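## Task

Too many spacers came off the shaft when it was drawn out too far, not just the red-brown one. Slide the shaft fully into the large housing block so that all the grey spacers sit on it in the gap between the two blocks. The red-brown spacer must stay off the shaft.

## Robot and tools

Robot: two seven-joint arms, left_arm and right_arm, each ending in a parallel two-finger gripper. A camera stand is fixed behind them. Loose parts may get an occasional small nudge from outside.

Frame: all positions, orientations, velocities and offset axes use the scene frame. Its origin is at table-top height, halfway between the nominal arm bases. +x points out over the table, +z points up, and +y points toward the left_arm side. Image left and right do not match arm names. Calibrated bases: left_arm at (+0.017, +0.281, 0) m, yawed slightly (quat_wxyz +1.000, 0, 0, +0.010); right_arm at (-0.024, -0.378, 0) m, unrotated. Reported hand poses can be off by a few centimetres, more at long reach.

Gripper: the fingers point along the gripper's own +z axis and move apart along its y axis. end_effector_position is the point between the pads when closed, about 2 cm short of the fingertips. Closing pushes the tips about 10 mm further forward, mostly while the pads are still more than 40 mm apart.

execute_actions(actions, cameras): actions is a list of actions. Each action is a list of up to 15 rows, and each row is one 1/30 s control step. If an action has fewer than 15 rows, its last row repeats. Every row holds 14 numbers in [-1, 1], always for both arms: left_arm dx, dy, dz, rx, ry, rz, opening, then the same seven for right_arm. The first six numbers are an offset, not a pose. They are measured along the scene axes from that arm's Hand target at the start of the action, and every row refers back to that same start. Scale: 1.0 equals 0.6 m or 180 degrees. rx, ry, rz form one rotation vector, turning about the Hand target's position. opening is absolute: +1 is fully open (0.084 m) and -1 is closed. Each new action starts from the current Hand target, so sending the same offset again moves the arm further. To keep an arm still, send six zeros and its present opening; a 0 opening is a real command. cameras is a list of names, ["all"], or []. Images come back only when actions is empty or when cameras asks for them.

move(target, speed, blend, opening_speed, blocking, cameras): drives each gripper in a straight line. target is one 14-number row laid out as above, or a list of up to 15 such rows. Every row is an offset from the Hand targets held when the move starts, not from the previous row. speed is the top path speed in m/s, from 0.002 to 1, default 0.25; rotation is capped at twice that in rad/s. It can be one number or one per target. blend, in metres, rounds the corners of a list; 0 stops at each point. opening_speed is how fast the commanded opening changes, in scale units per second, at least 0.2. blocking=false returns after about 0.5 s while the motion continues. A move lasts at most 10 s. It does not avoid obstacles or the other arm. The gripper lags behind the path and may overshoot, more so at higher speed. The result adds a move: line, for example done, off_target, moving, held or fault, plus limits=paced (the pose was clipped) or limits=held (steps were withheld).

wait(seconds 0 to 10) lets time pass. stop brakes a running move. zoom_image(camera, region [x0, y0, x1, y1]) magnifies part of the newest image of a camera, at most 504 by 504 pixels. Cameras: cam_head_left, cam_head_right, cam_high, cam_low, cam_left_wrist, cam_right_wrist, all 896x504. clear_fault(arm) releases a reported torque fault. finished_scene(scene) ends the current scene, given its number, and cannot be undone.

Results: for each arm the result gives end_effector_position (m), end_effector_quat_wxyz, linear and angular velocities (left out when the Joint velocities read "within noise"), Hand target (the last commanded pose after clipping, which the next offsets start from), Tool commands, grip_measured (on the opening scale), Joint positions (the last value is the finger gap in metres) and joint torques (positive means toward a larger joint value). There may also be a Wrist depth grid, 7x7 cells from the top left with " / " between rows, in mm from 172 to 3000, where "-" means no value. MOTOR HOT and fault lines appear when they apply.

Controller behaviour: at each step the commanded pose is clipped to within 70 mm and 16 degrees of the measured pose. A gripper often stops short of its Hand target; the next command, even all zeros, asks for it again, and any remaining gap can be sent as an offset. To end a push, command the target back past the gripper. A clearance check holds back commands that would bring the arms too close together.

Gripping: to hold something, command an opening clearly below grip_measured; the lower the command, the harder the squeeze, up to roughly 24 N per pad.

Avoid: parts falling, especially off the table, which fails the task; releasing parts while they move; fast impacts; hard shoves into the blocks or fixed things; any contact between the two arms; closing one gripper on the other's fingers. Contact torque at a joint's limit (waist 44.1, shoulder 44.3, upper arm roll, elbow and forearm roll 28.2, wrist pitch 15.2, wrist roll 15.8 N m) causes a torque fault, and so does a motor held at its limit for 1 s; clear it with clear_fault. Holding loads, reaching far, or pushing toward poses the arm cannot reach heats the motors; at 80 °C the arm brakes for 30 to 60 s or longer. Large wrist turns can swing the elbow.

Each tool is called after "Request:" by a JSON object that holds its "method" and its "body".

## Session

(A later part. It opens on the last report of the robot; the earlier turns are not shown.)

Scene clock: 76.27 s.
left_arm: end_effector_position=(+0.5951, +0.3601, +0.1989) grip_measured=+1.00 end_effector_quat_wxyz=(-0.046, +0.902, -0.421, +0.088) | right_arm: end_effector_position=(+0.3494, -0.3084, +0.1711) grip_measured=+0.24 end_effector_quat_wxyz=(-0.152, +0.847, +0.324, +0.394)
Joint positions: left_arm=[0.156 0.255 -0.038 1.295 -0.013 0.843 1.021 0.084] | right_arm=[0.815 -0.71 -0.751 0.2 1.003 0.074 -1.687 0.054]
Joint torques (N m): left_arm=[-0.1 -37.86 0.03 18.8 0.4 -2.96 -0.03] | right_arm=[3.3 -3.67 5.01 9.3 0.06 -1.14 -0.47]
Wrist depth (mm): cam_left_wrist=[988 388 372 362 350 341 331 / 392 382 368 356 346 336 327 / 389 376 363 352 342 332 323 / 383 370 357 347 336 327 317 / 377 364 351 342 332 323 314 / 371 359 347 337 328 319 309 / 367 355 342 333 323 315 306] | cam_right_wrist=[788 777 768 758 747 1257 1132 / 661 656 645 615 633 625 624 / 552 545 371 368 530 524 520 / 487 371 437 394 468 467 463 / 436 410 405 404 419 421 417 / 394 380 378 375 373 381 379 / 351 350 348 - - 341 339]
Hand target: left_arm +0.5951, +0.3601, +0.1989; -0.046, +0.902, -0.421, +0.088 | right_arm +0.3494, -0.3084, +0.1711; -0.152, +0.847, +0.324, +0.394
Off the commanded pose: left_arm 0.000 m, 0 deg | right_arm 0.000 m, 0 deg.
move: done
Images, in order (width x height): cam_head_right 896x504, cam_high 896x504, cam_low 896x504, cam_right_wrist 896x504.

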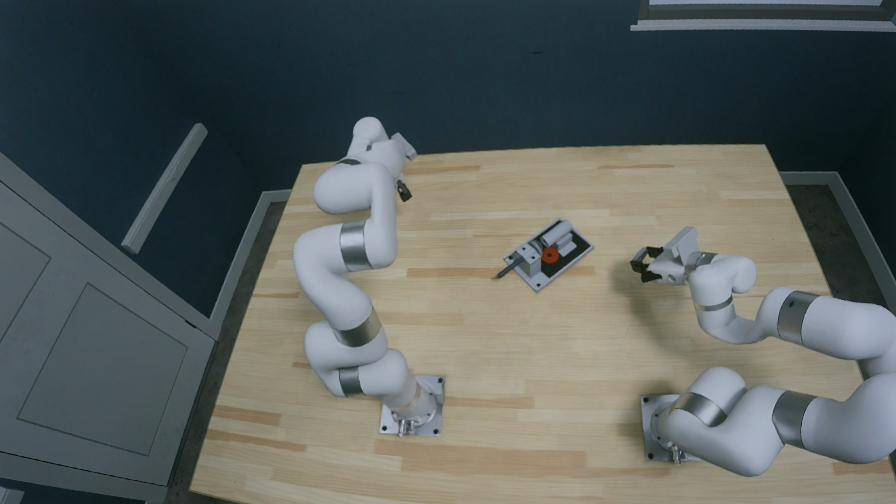

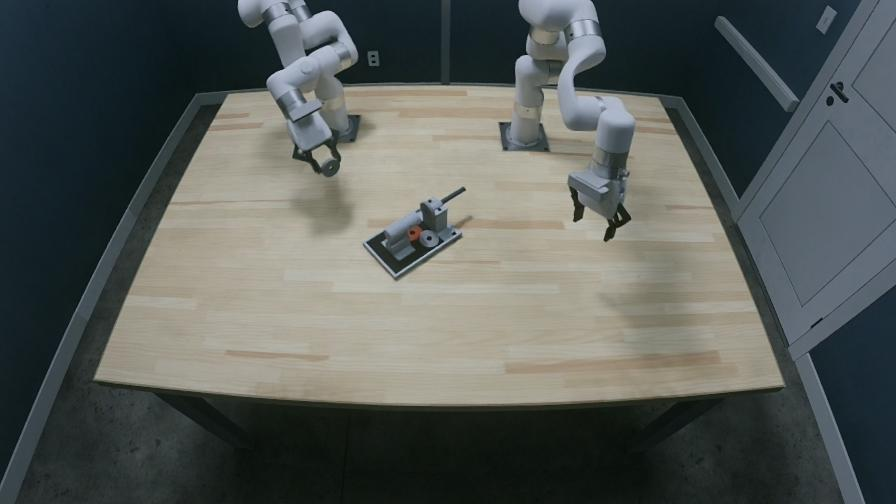

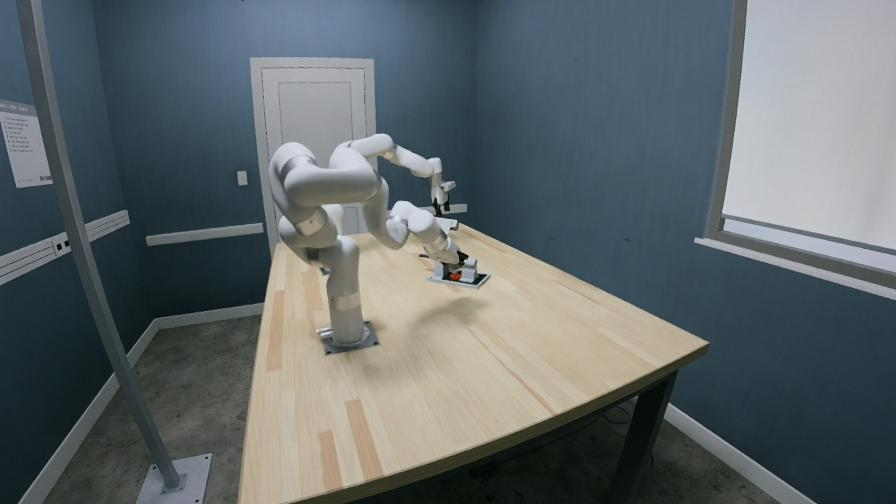

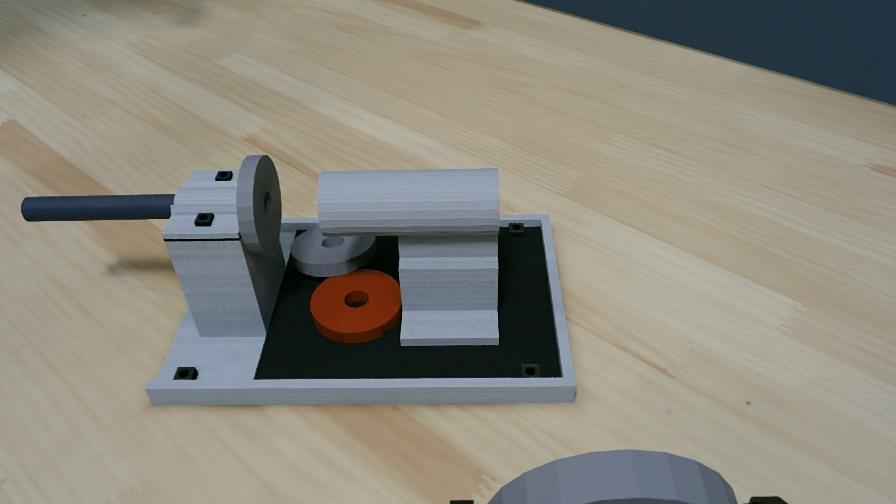

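Request:
{"method": "move", "body": {"target": [[0,0,0,0,0,0,1,0,0,-0.19,0,0,0,0.0],[0,0,0,0,0,0,1,0,0,-0.2307,0,0,0,0.0]], "speed": [0.12,0.03], "cameras": ["cam_high","cam_right_wrist"]}}

Request:
{"method": "zoom_image", "body": {"camera": "cam_high", "region": [280, 115, 420, 255]}}

Scene clock: 79.67 s.
left_arm: end_effector_position=(+0.5951, +0.3601, +0.1989) grip_measured=+1.00 end_effector_quat_wxyz=(-0.046, +0.902, -0.421, +0.088) | right_arm: end_effector_position=(+0.3494, -0.3084, +0.0327) grip_measured=+0.24 end_effector_quat_wxyz=(-0.152, +0.847, +0.324, +0.394)
Joint positions: left_arm=[0.156 0.255 -0.038 1.295 -0.013 0.843 1.021 0.084] | right_arm=[1.542 -1.332 -1.753 0.241 0.707 -0.647 -2.12 0.054]
Joint torques (N m): left_arm=[-0.1 -37.98 0.01 18.71 0.41 -2.87 0.04] | right_arm=[4.58 9.91 0.98 -0.29 1.02 -1.07 -0.51]
Wrist depth (mm): cam_left_wrist=[987 387 373 362 351 341 331 / 392 382 368 357 347 336 326 / 389 375 363 352 341 333 322 / 383 371 358 346 336 328 319 / 378 364 352 342 332 323 314 / 371 359 347 338 328 319 310 / 366 355 343 333 323 315 306] | cam_right_wrist=[413 298 378 305 414 411 406 / 351 318 323 315 336 333 344 / 292 289 286 285 282 291 288 / 269 267 264 263 260 258 256 / 241 239 238 236 234 232 231 / 218 216 215 213 212 211 205 / 194 193 192 196 - 193 187]
Hand target: left_arm +0.5951, +0.3601, +0.1989; -0.046, +0.902, -0.421, +0.088 | right_arm +0.3494, -0.3084, +0.0326; -0.152, +0.847, +0.324, +0.394
Off the commanded pose: left_arm 0.000 m, 0 deg | right_arm 0.000 m, 0 deg.
move: done
Images, in order (width x height): cam_high 896x504, cam_right_wrist 896x504.

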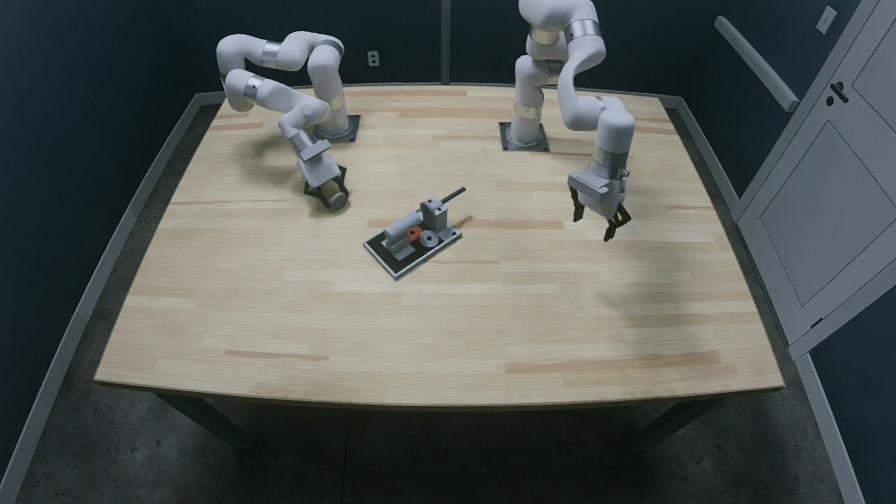

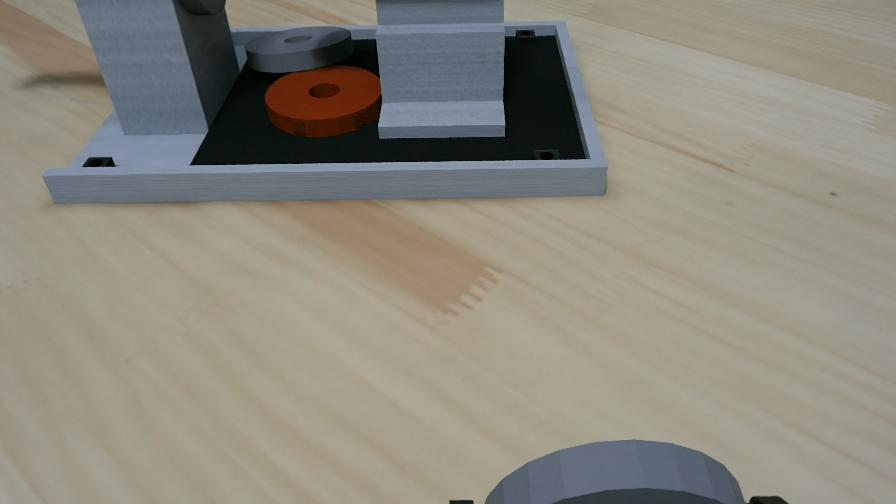

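Scaled by 3.600 from the camera's 896x504 image, which has a finer 1280x720 frame.

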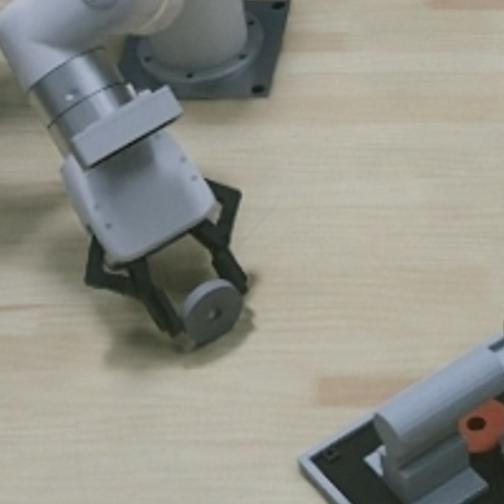

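Request:
{"method": "move", "body": {"target": [[0,0,0,0,0,0,1,0,0,-0.002,0,0,0,0.2],[0,0,0,0,0,0,1,0,0,-0.002,0,0,0,1]], "opening_speed": 0.3, "cameras": ["cam_high","cam_right_wrist"]}}

Request:
{"method": "zoom_image", "body": {"camera": "cam_high", "region": [280, 115, 420, 255]}}

Scene clock: 83.63 s.
left_arm: end_effector_position=(+0.5951, +0.3601, +0.1989) grip_measured=+1.00 end_effector_quat_wxyz=(-0.046, +0.902, -0.421, +0.088) | right_arm: end_effector_position=(+0.3494, -0.3084, +0.0314) grip_measured=+1.00 end_effector_quat_wxyz=(-0.152, +0.847, +0.324, +0.394)
Joint positions: left_arm=[0.156 0.255 -0.038 1.295 -0.013 0.843 1.021 0.084] | right_arm=[1.544 -1.336 -1.759 0.242 0.702 -0.65 -2.122 0.084]
Joint torques (N m): left_arm=[-0.23 -38.15 -0.07 18.79 0.53 -2.93 0.02] | right_arm=[-2.67 9.4 13.81 0.42 -2.15 0.12 -0.33]
Wrist depth (mm): cam_left_wrist=[992 387 373 363 352 342 331 / 392 382 369 356 346 336 326 / 390 375 362 352 343 333 321 / 383 371 358 347 337 328 317 / 378 365 352 342 332 323 313 / 371 360 347 337 328 319 310 / 367 356 343 333 324 315 306] | cam_right_wrist=[408 298 368 306 408 406 400 / 347 315 319 315 330 329 339 / 289 286 283 281 279 287 284 / 266 264 261 260 257 255 253 / 238 237 235 233 232 230 228 / 215 214 207 211 210 208 202 / 192 191 190 189 - 191 185]
Hand target: left_arm +0.5951, +0.3601, +0.1989; -0.046, +0.902, -0.421, +0.088 | right_arm +0.3494, -0.3084, +0.0314; -0.152, +0.847, +0.324, +0.394
Off the commanded pose: left_arm 0.000 m, 0 deg | right_arm 0.000 m, 0 deg.
move: done
Images, in order (width x height): cam_high 896x504, cam_right_wrist 896x504.

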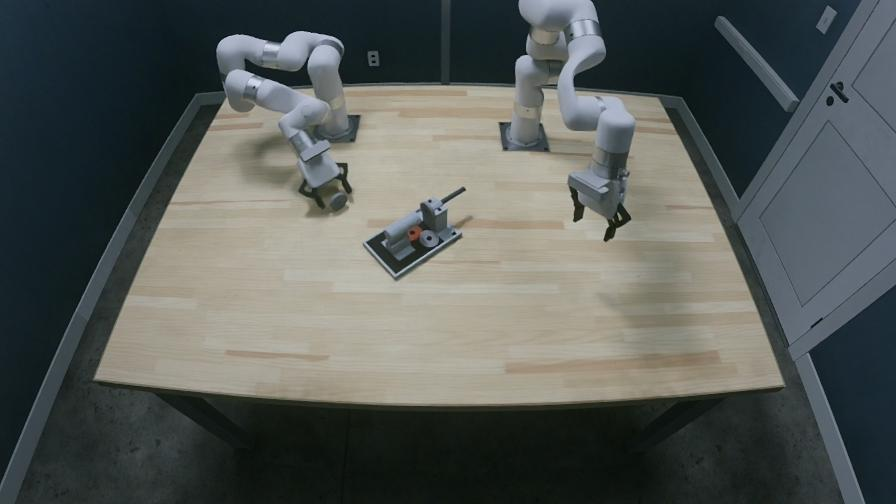

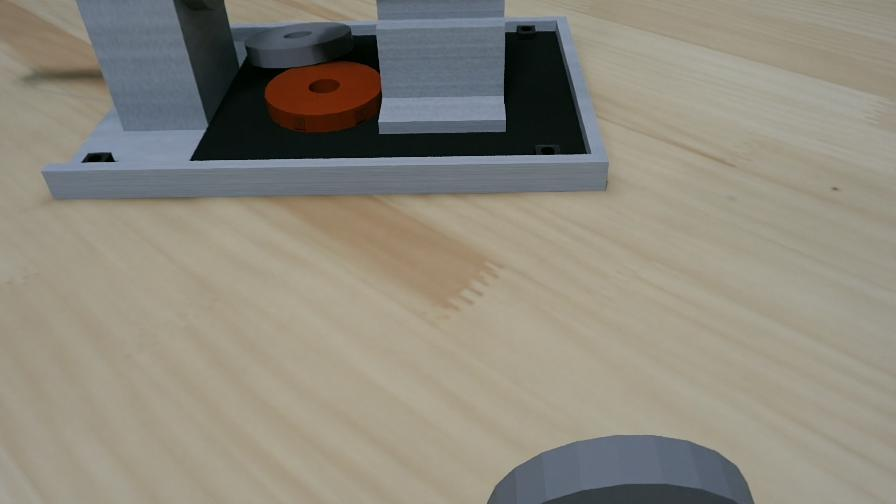

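Scaled by 3.600 from the camera's 896x504 image, which has a finer 1280x720 frame.

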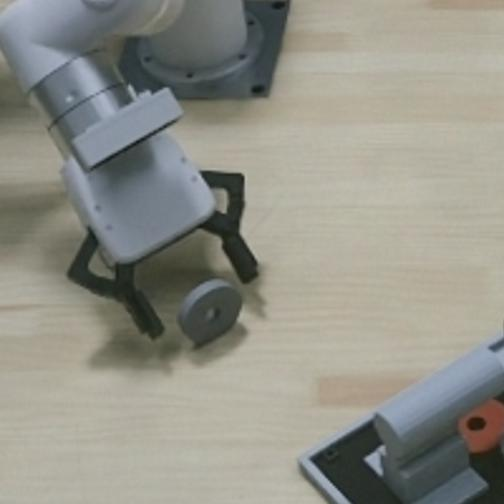

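Request:
{"method": "move", "body": {"target": [[0,0,0,0,0,0,1,-0.1,-0.09,0.115,0,0,0,1],[0,0,0,0,0,0,1,-0.03,-0.05,0.3,-0.1853,0.2070,0,1],[0,0,0,0,0,0,1,0.0198,0.0178,0.17,-0.1853,0.2070,0,1]], "speed": [0.1,0.2,0.2], "cameras": ["cam_high","cam_right_wrist","cam_low"]}}

Request:
{"method": "zoom_image", "body": {"camera": "cam_high", "region": [280, 115, 420, 255]}}

Scene clock: 85.57 s.
left_arm: end_effector_position=(+0.5951, +0.3601, +0.1989) grip_measured=+1.00 end_effector_quat_wxyz=(-0.046, +0.902, -0.421, +0.088) | right_arm: end_effector_position=(+0.3023, -0.3509, +0.0833) grip_measured=+1.00 end_effector_quat_wxyz=(-0.138, +0.848, +0.315, +0.403)
Joint positions: left_arm=[0.156 0.255 -0.038 1.295 -0.013 0.843 1.021 0.084] | right_arm=[1.028 -1.031 -1.333 0.074 1.024 -0.272 -2.192 0.084]
Joint torques (N m): left_arm=[-0.15 -38.03 -0.04 18.8 0.46 -2.93 -0.01] | right_arm=[2.9 3.95 7.1 6.24 -2.34 -0.69 0.65]
Wrist depth (mm): cam_left_wrist=[991 387 373 363 351 341 331 / 392 382 368 357 346 337 326 / 389 377 363 352 342 332 322 / 383 371 358 347 336 327 318 / 377 364 353 341 332 324 313 / 372 360 347 337 328 319 309 / 367 355 343 333 324 315 306] | cam_right_wrist=[526 359 366 367 552 551 549 / 448 383 415 396 443 465 441 / 389 366 367 368 386 384 384 / 344 343 343 342 341 341 340 / 308 308 308 307 307 306 305 / 271 279 278 278 218 277 276 / 248 248 248 241 233 247 246]
Hand target: left_arm +0.5951, +0.3601, +0.1989; -0.046, +0.902, -0.421, +0.088 | right_arm +0.3023, -0.3509, +0.0833; -0.138, +0.848, +0.315, +0.403 (not the last commanded pose)
Off the commanded pose: left_arm 0.000 m, 0 deg | right_arm 0.094 m, 51 deg.
move: held (right_arm; a check stopped the path); path passed 1 of 3 targets; limits=held
pose unreachable (right arm): on one or more control steps of this call, first in action 0 (counted from 0), this arm could not follow its commanded pose, so it was not sent that pose on those steps. It may still have moved: this result reports where it is.
cause: moving toward the commanded pose would bring two parts of the arm too close to each other (joints 2 (shoulder) to 5 (forearm roll) lie between them).
Images, in order (width x height): cam_high 896x504, cam_low 896x504, cam_right_wrist 896x504.

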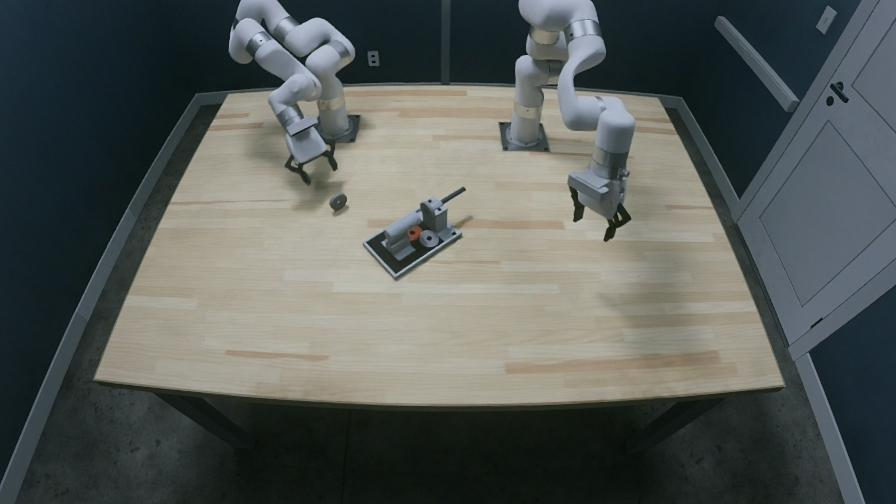

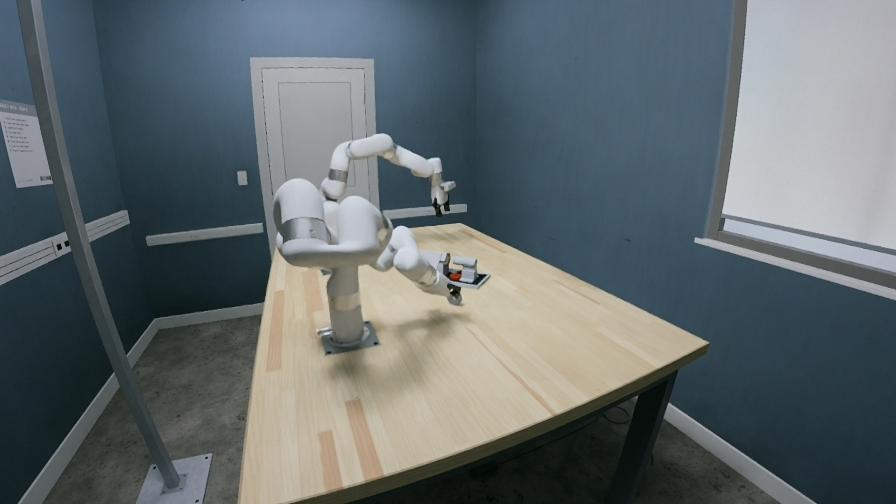

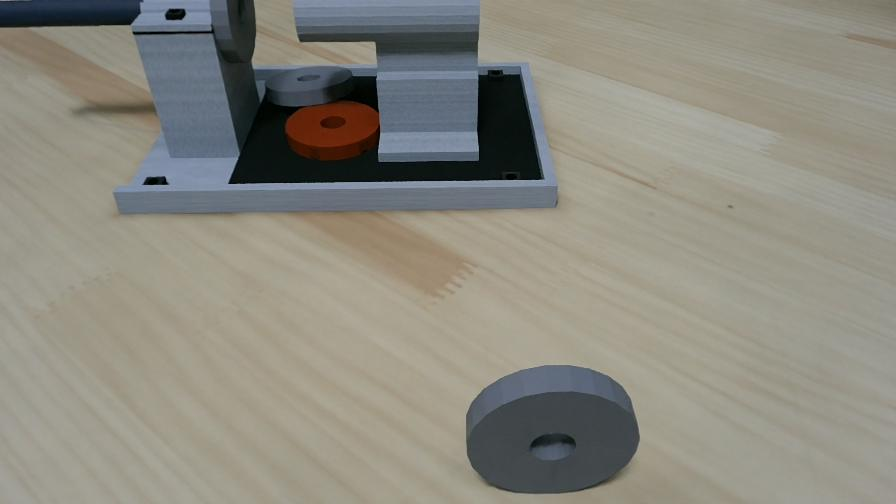

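Scaled by 3.600 from the camera's 896x504 image, which has a finer 1280x720 frame.

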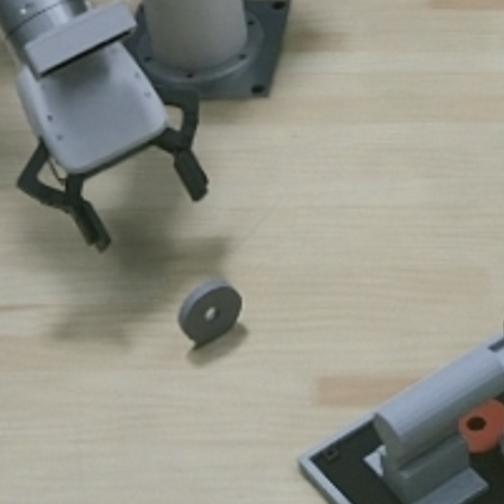

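Request:
{"method": "move", "body": {"target": [[0,0,0,0,0,0,1,0.05,0,0.35,0,0,0,1],[0,0,0,0,0,0,1,0.25,0.05,0.5,-0.1853,0.2070,0,1]], "speed": 0.2, "cameras": ["cam_high","cam_low"]}}

Scene clock: 91.90 s.
left_arm: end_effector_position=(+0.5951, +0.3601, +0.1989) grip_measured=+1.00 end_effector_quat_wxyz=(-0.046, +0.902, -0.421, +0.088) | right_arm: end_effector_position=(+0.4523, -0.3209, +0.3833) grip_measured=+1.00 end_effector_quat_wxyz=(+0.015, +0.934, +0.356, +0.009)
Joint positions: left_arm=[0.156 0.255 -0.038 1.295 -0.013 0.843 1.021 0.084] | right_arm=[-0.076 0.006 0.208 1.563 -0.026 1.533 -0.595 0.084]
Joint torques (N m): left_arm=[-0.1 -38.18 -0.03 18.87 0.44 -2.99 0.04] | right_arm=[2.93 -19.03 1.54 14.09 -0.91 -1.08 0.84]
Wrist depth (mm): cam_left_wrist=[991 387 373 362 352 341 330 / 391 383 367 357 346 336 326 / 389 375 363 352 342 333 322 / 383 371 357 347 338 328 318 / 378 365 351 342 333 324 313 / 373 360 348 337 328 318 310 / 367 354 342 334 323 315 305] | cam_right_wrist=[424 488 502 511 513 514 516 / 451 492 496 511 513 515 516 / 505 501 501 512 513 515 516 / 505 506 509 512 512 513 516 / 505 507 509 511 512 515 518 / 505 508 509 510 512 514 515 / 506 507 508 510 512 514 516]
Hand target: left_arm +0.5951, +0.3601, +0.1989; -0.046, +0.902, -0.421, +0.088 | right_arm +0.4523, -0.3209, +0.3833; +0.015, +0.934, +0.356, +0.009
Off the commanded pose: left_arm 0.000 m, 0 deg | right_arm 0.000 m, 0 deg.
move: done; limits=paced
Images, in order (width x height): cam_high 896x504, cam_low 896x504.

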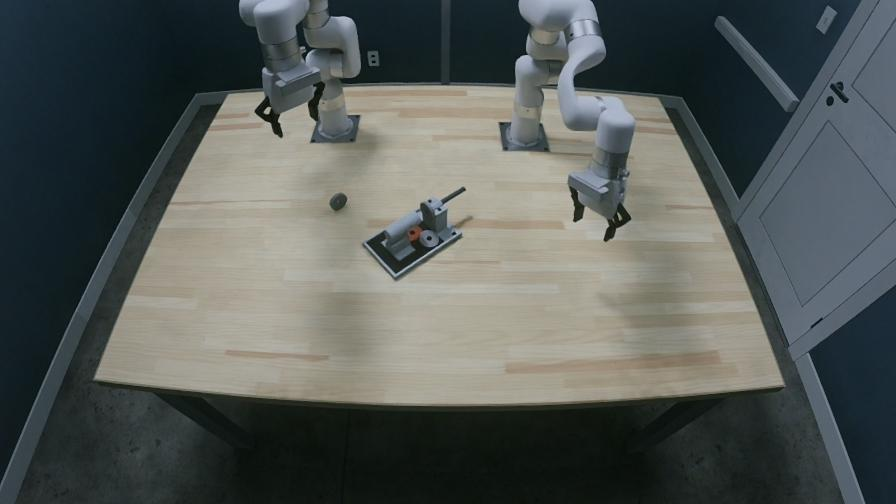

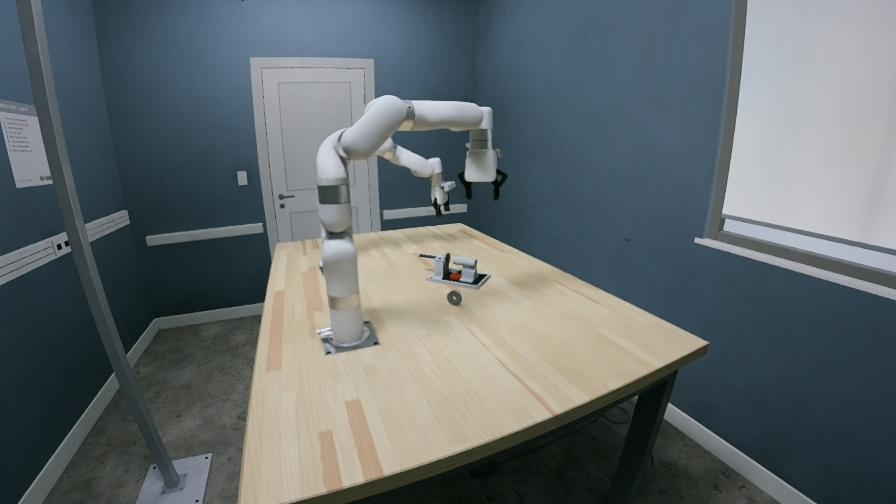

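Request:
{"method": "move", "body": {"target": [[0,0,0,0,0,0,1,-0.2388,-0.0385,-0.35,0.0069,0.0088,0.0006,1]], "cameras": ["cam_right_wrist"]}}

Scene clock: 93.73 s.
left_arm: end_effector_position=(+0.5951, +0.3601, +0.1989) grip_measured=+1.00 end_effector_quat_wxyz=(-0.046, +0.902, -0.421, +0.088) | right_arm: end_effector_position=(+0.3090, -0.3440, +0.1733) grip_measured=+1.00 end_effector_quat_wxyz=(+0.000, +0.934, +0.357, +0.000)
Joint positions: left_arm=[0.156 0.255 -0.038 1.295 -0.013 0.843 1.021 0.084] | right_arm=[-0.073 -0.408 0.166 0.56 0.081 0.964 -0.696 0.084]
Joint torques (N m): left_arm=[-0.12 -38.26 -0.09 18.67 0.43 -2.95 0.05] | right_arm=[3.28 -14.95 -2.58 11.39 1.18 -1.73 -0.56]
Wrist depth (mm): cam_left_wrist=[988 387 374 362 351 341 330 / 392 384 368 357 346 336 327 / 389 376 363 352 341 332 323 / 384 371 357 347 337 327 317 / 377 365 352 342 333 322 314 / 372 360 348 337 328 319 310 / 366 356 343 333 324 315 307] | cam_right_wrist=[306 305 304 303 302 301 300 / 306 305 304 303 302 301 301 / 306 305 304 303 302 301 300 / 306 305 304 303 302 302 301 / 306 305 304 304 303 302 301 / 306 305 305 303 303 302 301 / 306 306 304 303 303 301 300]
Hand target: left_arm +0.5951, +0.3601, +0.1989; -0.046, +0.902, -0.421, +0.088 | right_arm +0.3090, -0.3440, +0.1733; +0.000, +0.934, +0.357, +0.000
Off the commanded pose: left_arm 0.000 m, 0 deg | right_arm 0.000 m, 0 deg.
move: done
Images, in order (width x height): cam_right_wrist 896x504.

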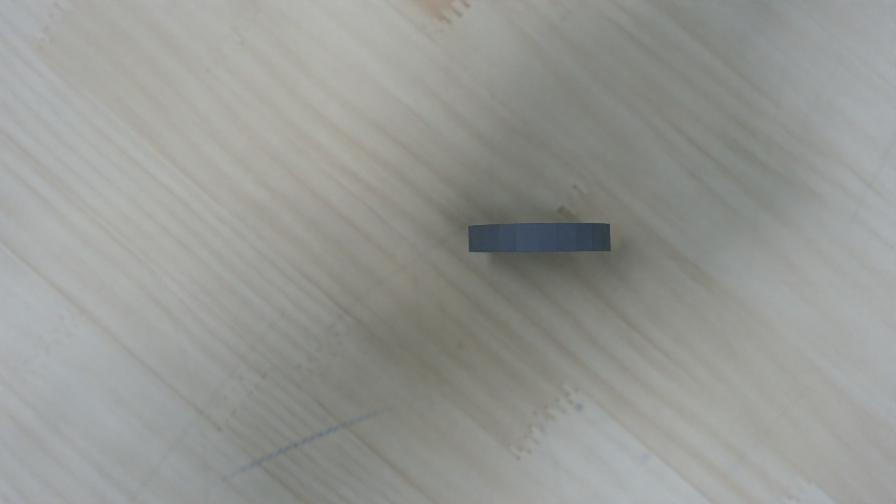

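Request:
{"method": "move", "body": {"target": [[0,0,0,0,0,0,1,0.0908,0.0843,-0.08,0,0,0,1],[0,0,0,0,0,0,1,0.0908,0.0843,-0.2405,0,0,0,1]], "speed": [0.2,0.08]}}

Request:
{"method": "move", "body": {"target": [[0,0,0,0,0,0,1,0,0,0,0,0,0,0.0]], "opening_speed": 0.6, "cameras": ["cam_right_wrist","cam_high"]}}

Request:
{"method": "zoom_image", "body": {"camera": "cam_high", "region": [280, 115, 420, 255]}}

Scene clock: 96.70 s.
left_arm: end_effector_position=(+0.5951, +0.3601, +0.1989) grip_measured=+1.00 end_effector_quat_wxyz=(-0.046, +0.902, -0.421, +0.088) | right_arm: end_effector_position=(+0.3635, -0.2934, +0.0290) grip_measured=+1.00 end_effector_quat_wxyz=(+0.000, +0.934, +0.357, +0.000)
Joint positions: left_arm=[0.156 0.255 -0.038 1.295 -0.013 0.843 1.021 0.084] | right_arm=[-0.042 0.151 0.246 0.623 -0.078 0.478 -0.459 0.084]
Joint torques (N m): left_arm=[-0.04 -38.38 -0.05 18.84 0.38 -2.94 0.01] | right_arm=[2.89 -16.96 -1.11 10.8 -0.79 -1.84 0.91]
Wrist depth (mm): cam_left_wrist=[990 386 374 363 350 341 330 / 392 382 368 356 346 336 326 / 389 376 363 353 341 331 322 / 383 371 357 347 338 329 317 / 377 366 353 343 333 323 314 / 371 360 348 338 328 319 310 / 366 355 341 333 323 315 305] | cam_right_wrist=[- - - - - - - / - - - - - - - / - - - - - - - / - - - - - - - / - - - - - - - / - - - - - - - / - - - - - - -]
Hand target: left_arm +0.5951, +0.3601, +0.1989; -0.046, +0.902, -0.421, +0.088 | right_arm +0.3635, -0.2934, +0.0290; +0.000, +0.934, +0.357, +0.000
Off the commanded pose: left_arm 0.000 m, 0 deg | right_arm 0.000 m, 0 deg.
move: done

Scene clock: 98.57 s.
left_arm: end_effector_position=(+0.5951, +0.3601, +0.1989) grip_measured=+1.00 end_effector_quat_wxyz=(-0.046, +0.902, -0.421, +0.088) | right_arm: end_effector_position=(+0.3635, -0.2934, +0.0290) grip_measured=+0.25 end_effector_quat_wxyz=(+0.000, +0.934, +0.357, +0.000)
Joint positions: left_arm=[0.156 0.255 -0.038 1.295 -0.013 0.843 1.021 0.084] | right_arm=[-0.042 0.151 0.246 0.624 -0.078 0.478 -0.459 0.055]
Joint torques (N m): left_arm=[-0.17 -38.2 -0.1 18.75 0.37 -2.95 -0.02] | right_arm=[2.98 -17.27 -1.09 8.75 -0.83 -1.53 0.79]
Wrist depth (mm): cam_left_wrist=[994 386 373 362 351 341 330 / 393 383 368 358 346 336 326 / 390 376 363 352 342 331 322 / 383 371 358 347 337 327 317 / 378 365 353 342 332 323 313 / 372 360 348 338 328 319 310 / 367 356 342 333 323 315 306] | cam_right_wrist=[- - - - - - - / - - - - - - - / - - - - - - - / - - - - - - - / - - - - - - - / - - - - - - - / - - - - - - -]
Hand target: left_arm +0.5951, +0.3601, +0.1989; -0.046, +0.902, -0.421, +0.088 | right_arm +0.3635, -0.2934, +0.0290; +0.000, +0.934, +0.357, +0.000
Off the commanded pose: left_arm 0.000 m, 0 deg | right_arm 0.000 m, 0 deg.
move: done
Images, in order (width x height): cam_high 896x504, cam_right_wrist 896x504.

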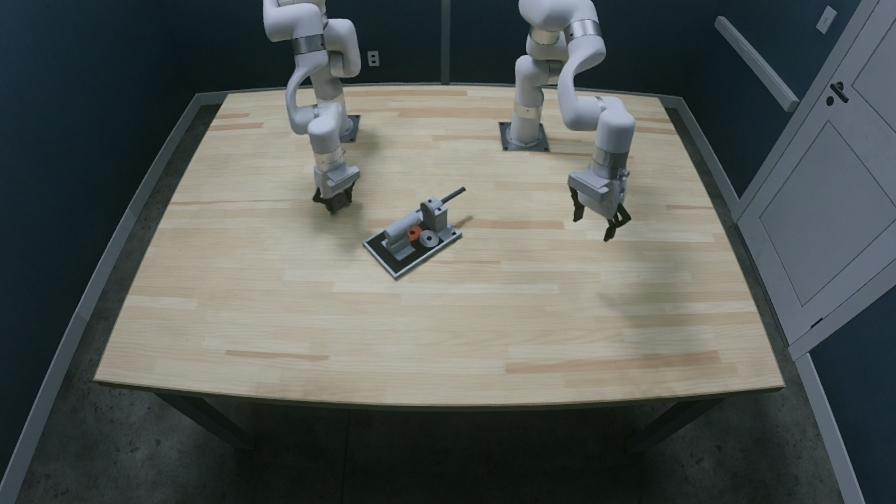

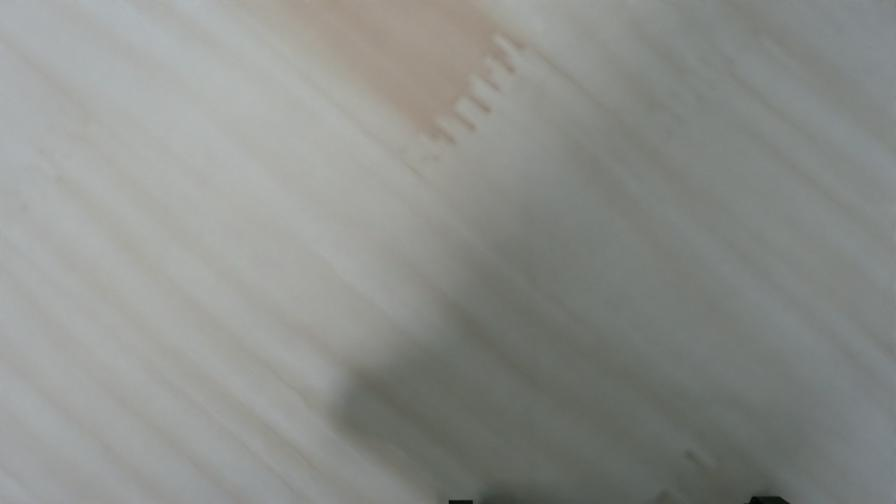

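Scaled by 3.600 from the camera's 896x504 image, which has a finer 1280x720 frame.

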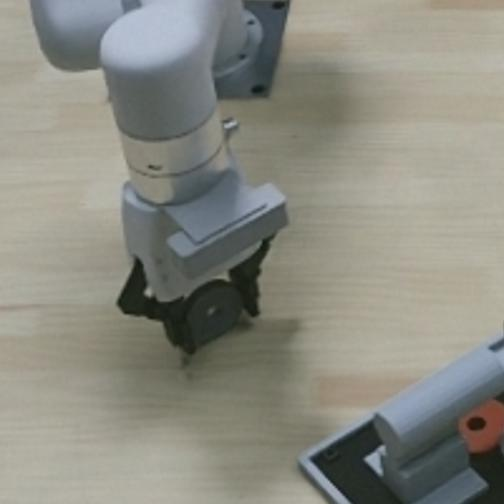

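Request:
{"method": "move", "body": {"target": [[0,0,0,0,0,0,1,0,0,0.25,0,0,0,0.0],[0,0,0,0,0,0,1,0.1597,0.413,0.312,0,0,-0.5,0.0]], "speed": 0.2, "cameras": ["cam_right_wrist","cam_high"]}}

Scene clock: 104.80 s.
left_arm: end_effector_position=(+0.5951, +0.3601, +0.1989) grip_measured=+1.00 end_effector_quat_wxyz=(-0.046, +0.902, -0.421, +0.088) | right_arm: end_effector_position=(+0.4593, -0.0456, +0.2162) grip_measured=+0.25 end_effector_quat_wxyz=(+0.000, +0.913, -0.408, +0.000)
Joint positions: left_arm=[0.156 0.255 -0.038 1.295 -0.013 0.843 1.021 0.084] | right_arm=[0.282 0.428 0.401 1.612 -0.174 1.22 1.551 0.055]
Joint torques (N m): left_arm=[0.08 -38.53 -0.02 18.81 0.33 -2.9 0.02] | right_arm=[2.92 -28.48 1.31 13.65 -1.06 -0.65 0.65]
Wrist depth (mm): cam_left_wrist=[990 387 373 362 352 340 330 / 393 381 369 357 347 336 326 / 389 376 363 351 341 332 322 / 384 371 357 348 337 327 318 / 377 365 352 342 332 323 313 / 372 360 347 337 328 319 309 / 366 355 342 333 324 315 306] | cam_right_wrist=[347 347 346 346 345 345 345 / 347 347 346 337 337 344 344 / 347 346 346 338 251 345 344 / 346 347 346 337 251 344 344 / 347 346 346 337 251 344 343 / 347 346 346 326 336 344 344 / 346 346 346 339 272 344 344]
Hand target: left_arm +0.5951, +0.3601, +0.1989; -0.046, +0.902, -0.421, +0.088 | right_arm +0.4593, -0.0456, +0.2162; +0.000, +0.913, -0.408, +0.000
Off the commanded pose: left_arm 0.000 m, 0 deg | right_arm 0.000 m, 0 deg.
move: done
Images, in order (width x height): cam_high 896x504, cam_right_wrist 896x504.

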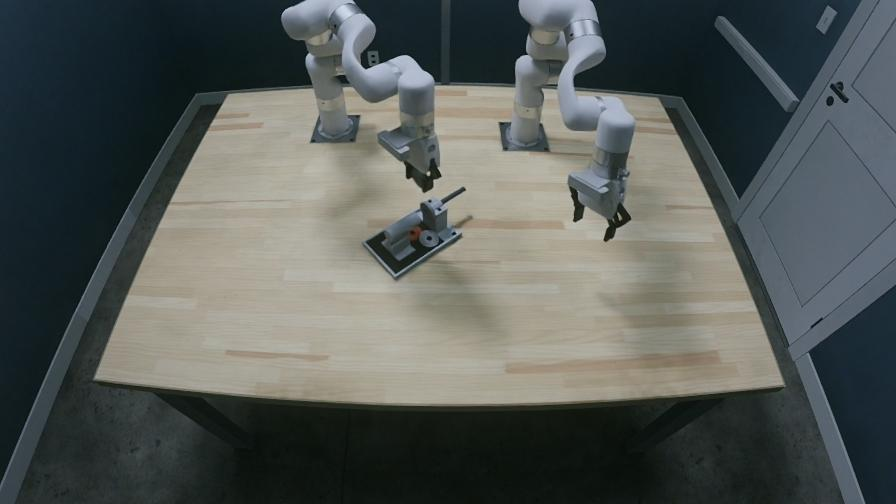

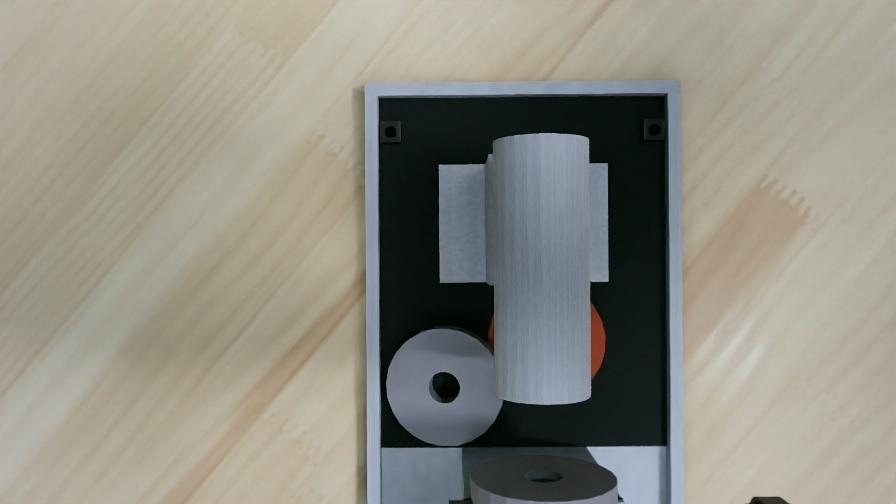

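Request:
{"method": "move", "body": {"target": [[0,0,0,0,0,0,1,-0.0009,-0.0008,-0.1,0,0,0,0.0],[0,0,0,0,0,0,1,-0.0009,-0.0008,-0.23,0,0,0,0.0]], "speed": [0.1,0.05], "cameras": ["cam_right_wrist","cam_high","cam_low","cam_head_left"]}}

Request:
{"method": "zoom_image", "body": {"camera": "cam_high", "region": [370, 155, 480, 265]}}

Request:
{"method": "zoom_image", "body": {"camera": "cam_low", "region": [410, 215, 500, 305]}}

Request:
{"method": "zoom_image", "body": {"camera": "cam_head_left", "region": [480, 200, 590, 310]}}

Scene clock: 109.77 s.
left_arm: end_effector_position=(+0.5951, +0.3601, +0.1989) grip_measured=+1.00 end_effector_quat_wxyz=(-0.046, +0.902, -0.421, +0.088) | right_arm: end_effector_position=(+0.4587, -0.0461, +0.0782) grip_measured=+0.25 end_effector_quat_wxyz=(+0.000, +0.913, -0.408, +0.000)
Joint positions: left_arm=[0.156 0.255 -0.038 1.295 -0.013 0.843 1.021 0.084] | right_arm=[0.297 0.578 0.359 1.427 -0.25 0.894 1.601 0.055]
Joint torques (N m): left_arm=[-0.13 -38.44 -0.03 18.73 0.36 -2.91 0.01] | right_arm=[2.99 -30.19 1.79 10.72 -1.2 -1.68 0.75]
Wrist depth (mm): cam_left_wrist=[994 389 374 362 352 342 331 / 392 381 368 357 346 337 327 / 389 377 363 352 341 331 323 / 385 371 358 346 337 328 318 / 379 365 353 342 332 323 314 / 371 359 348 338 328 319 310 / 366 354 343 333 323 314 305] | cam_right_wrist=[209 209 200 - - 200 199 / 209 209 200 - - 200 200 / 209 209 200 - - 199 199 / 209 209 200 - - 199 199 / 209 208 200 - - 199 199 / 209 208 200 - - 199 199 / 209 208 194 - - 199 199]
Hand target: left_arm +0.5951, +0.3601, +0.1989; -0.046, +0.902, -0.421, +0.088 | right_arm +0.4587, -0.0461, +0.0782; +0.000, +0.913, -0.408, +0.000
Off the commanded pose: left_arm 0.000 m, 0 deg | right_arm 0.000 m, 0 deg.
move: done
Images, in order (width x height): cam_head_left 896x504, cam_high 896x504, cam_low 896x504, cam_right_wrist 896x504.

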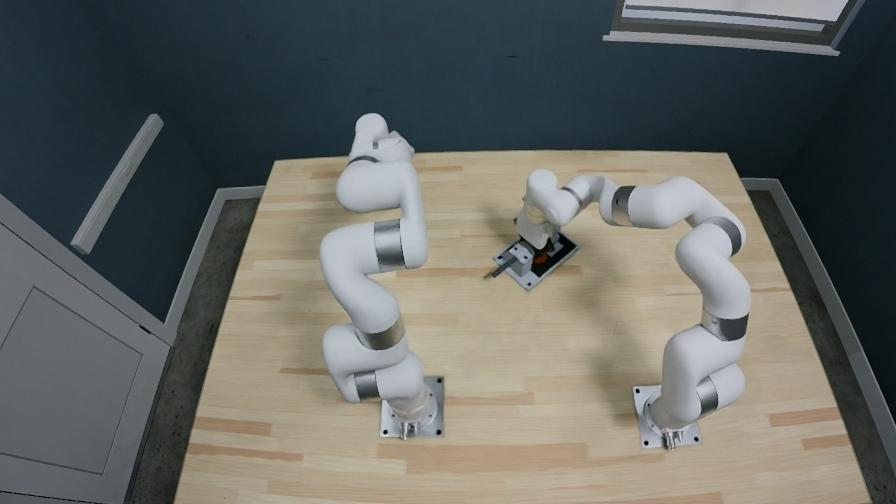

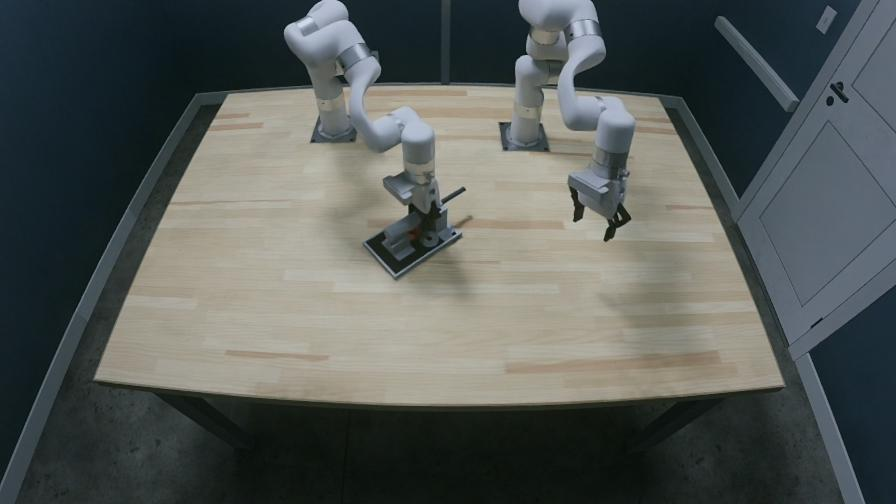

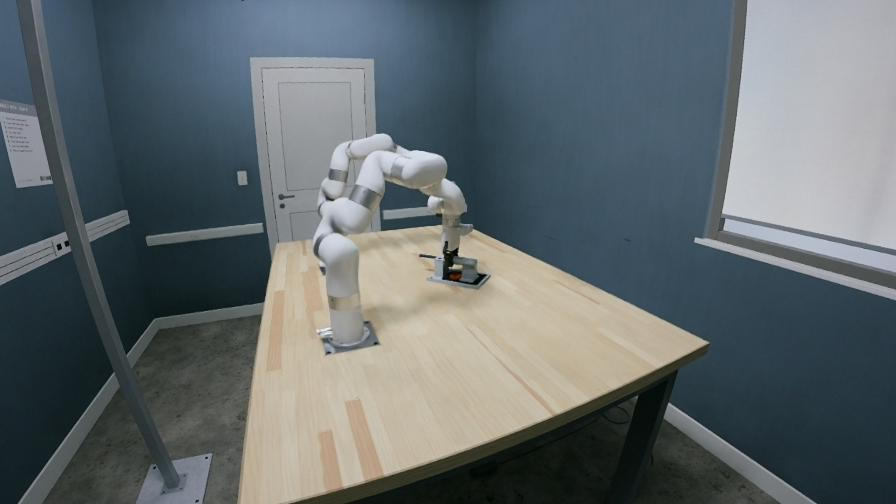

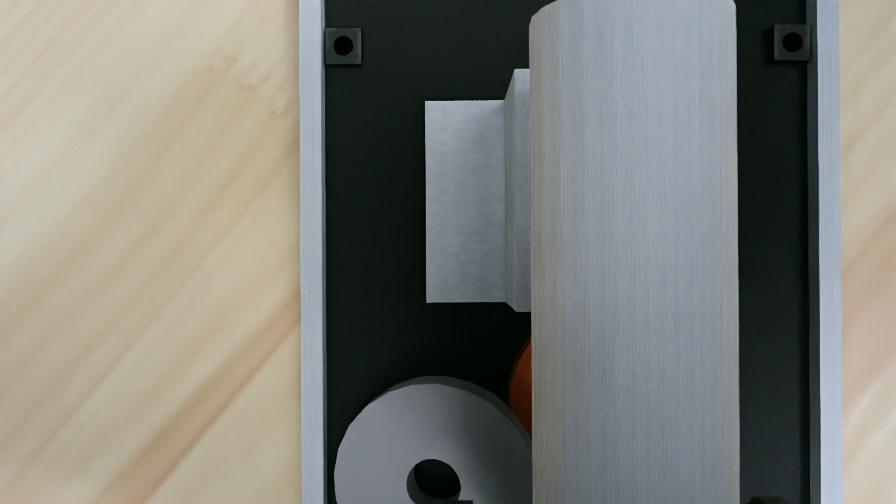

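Scaled by 4.582 from the camera's 896x504 image, which has a finer 1280x720 frame.

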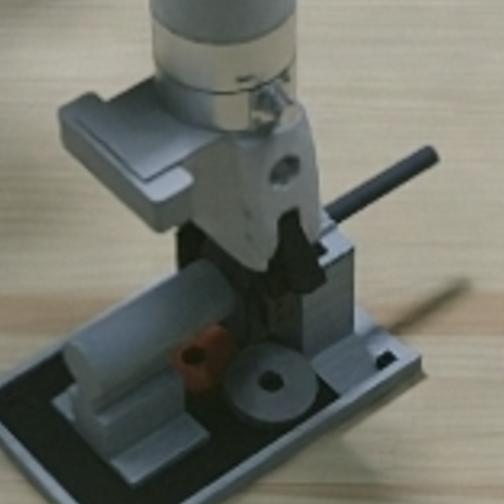

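Scaled by 5.600 from the camera's 896x504 image, which has a finer 1280x720 frame.

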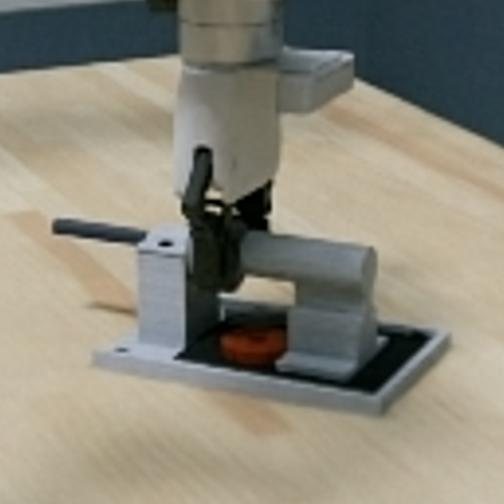

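Scaled by 4.582 from the camera's 896x504 image, which has a finer 1280x720 frame.

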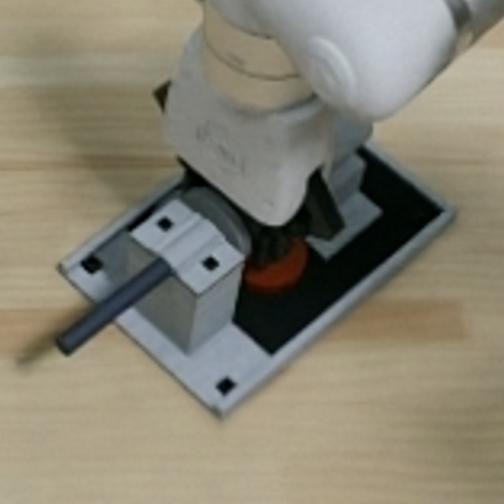

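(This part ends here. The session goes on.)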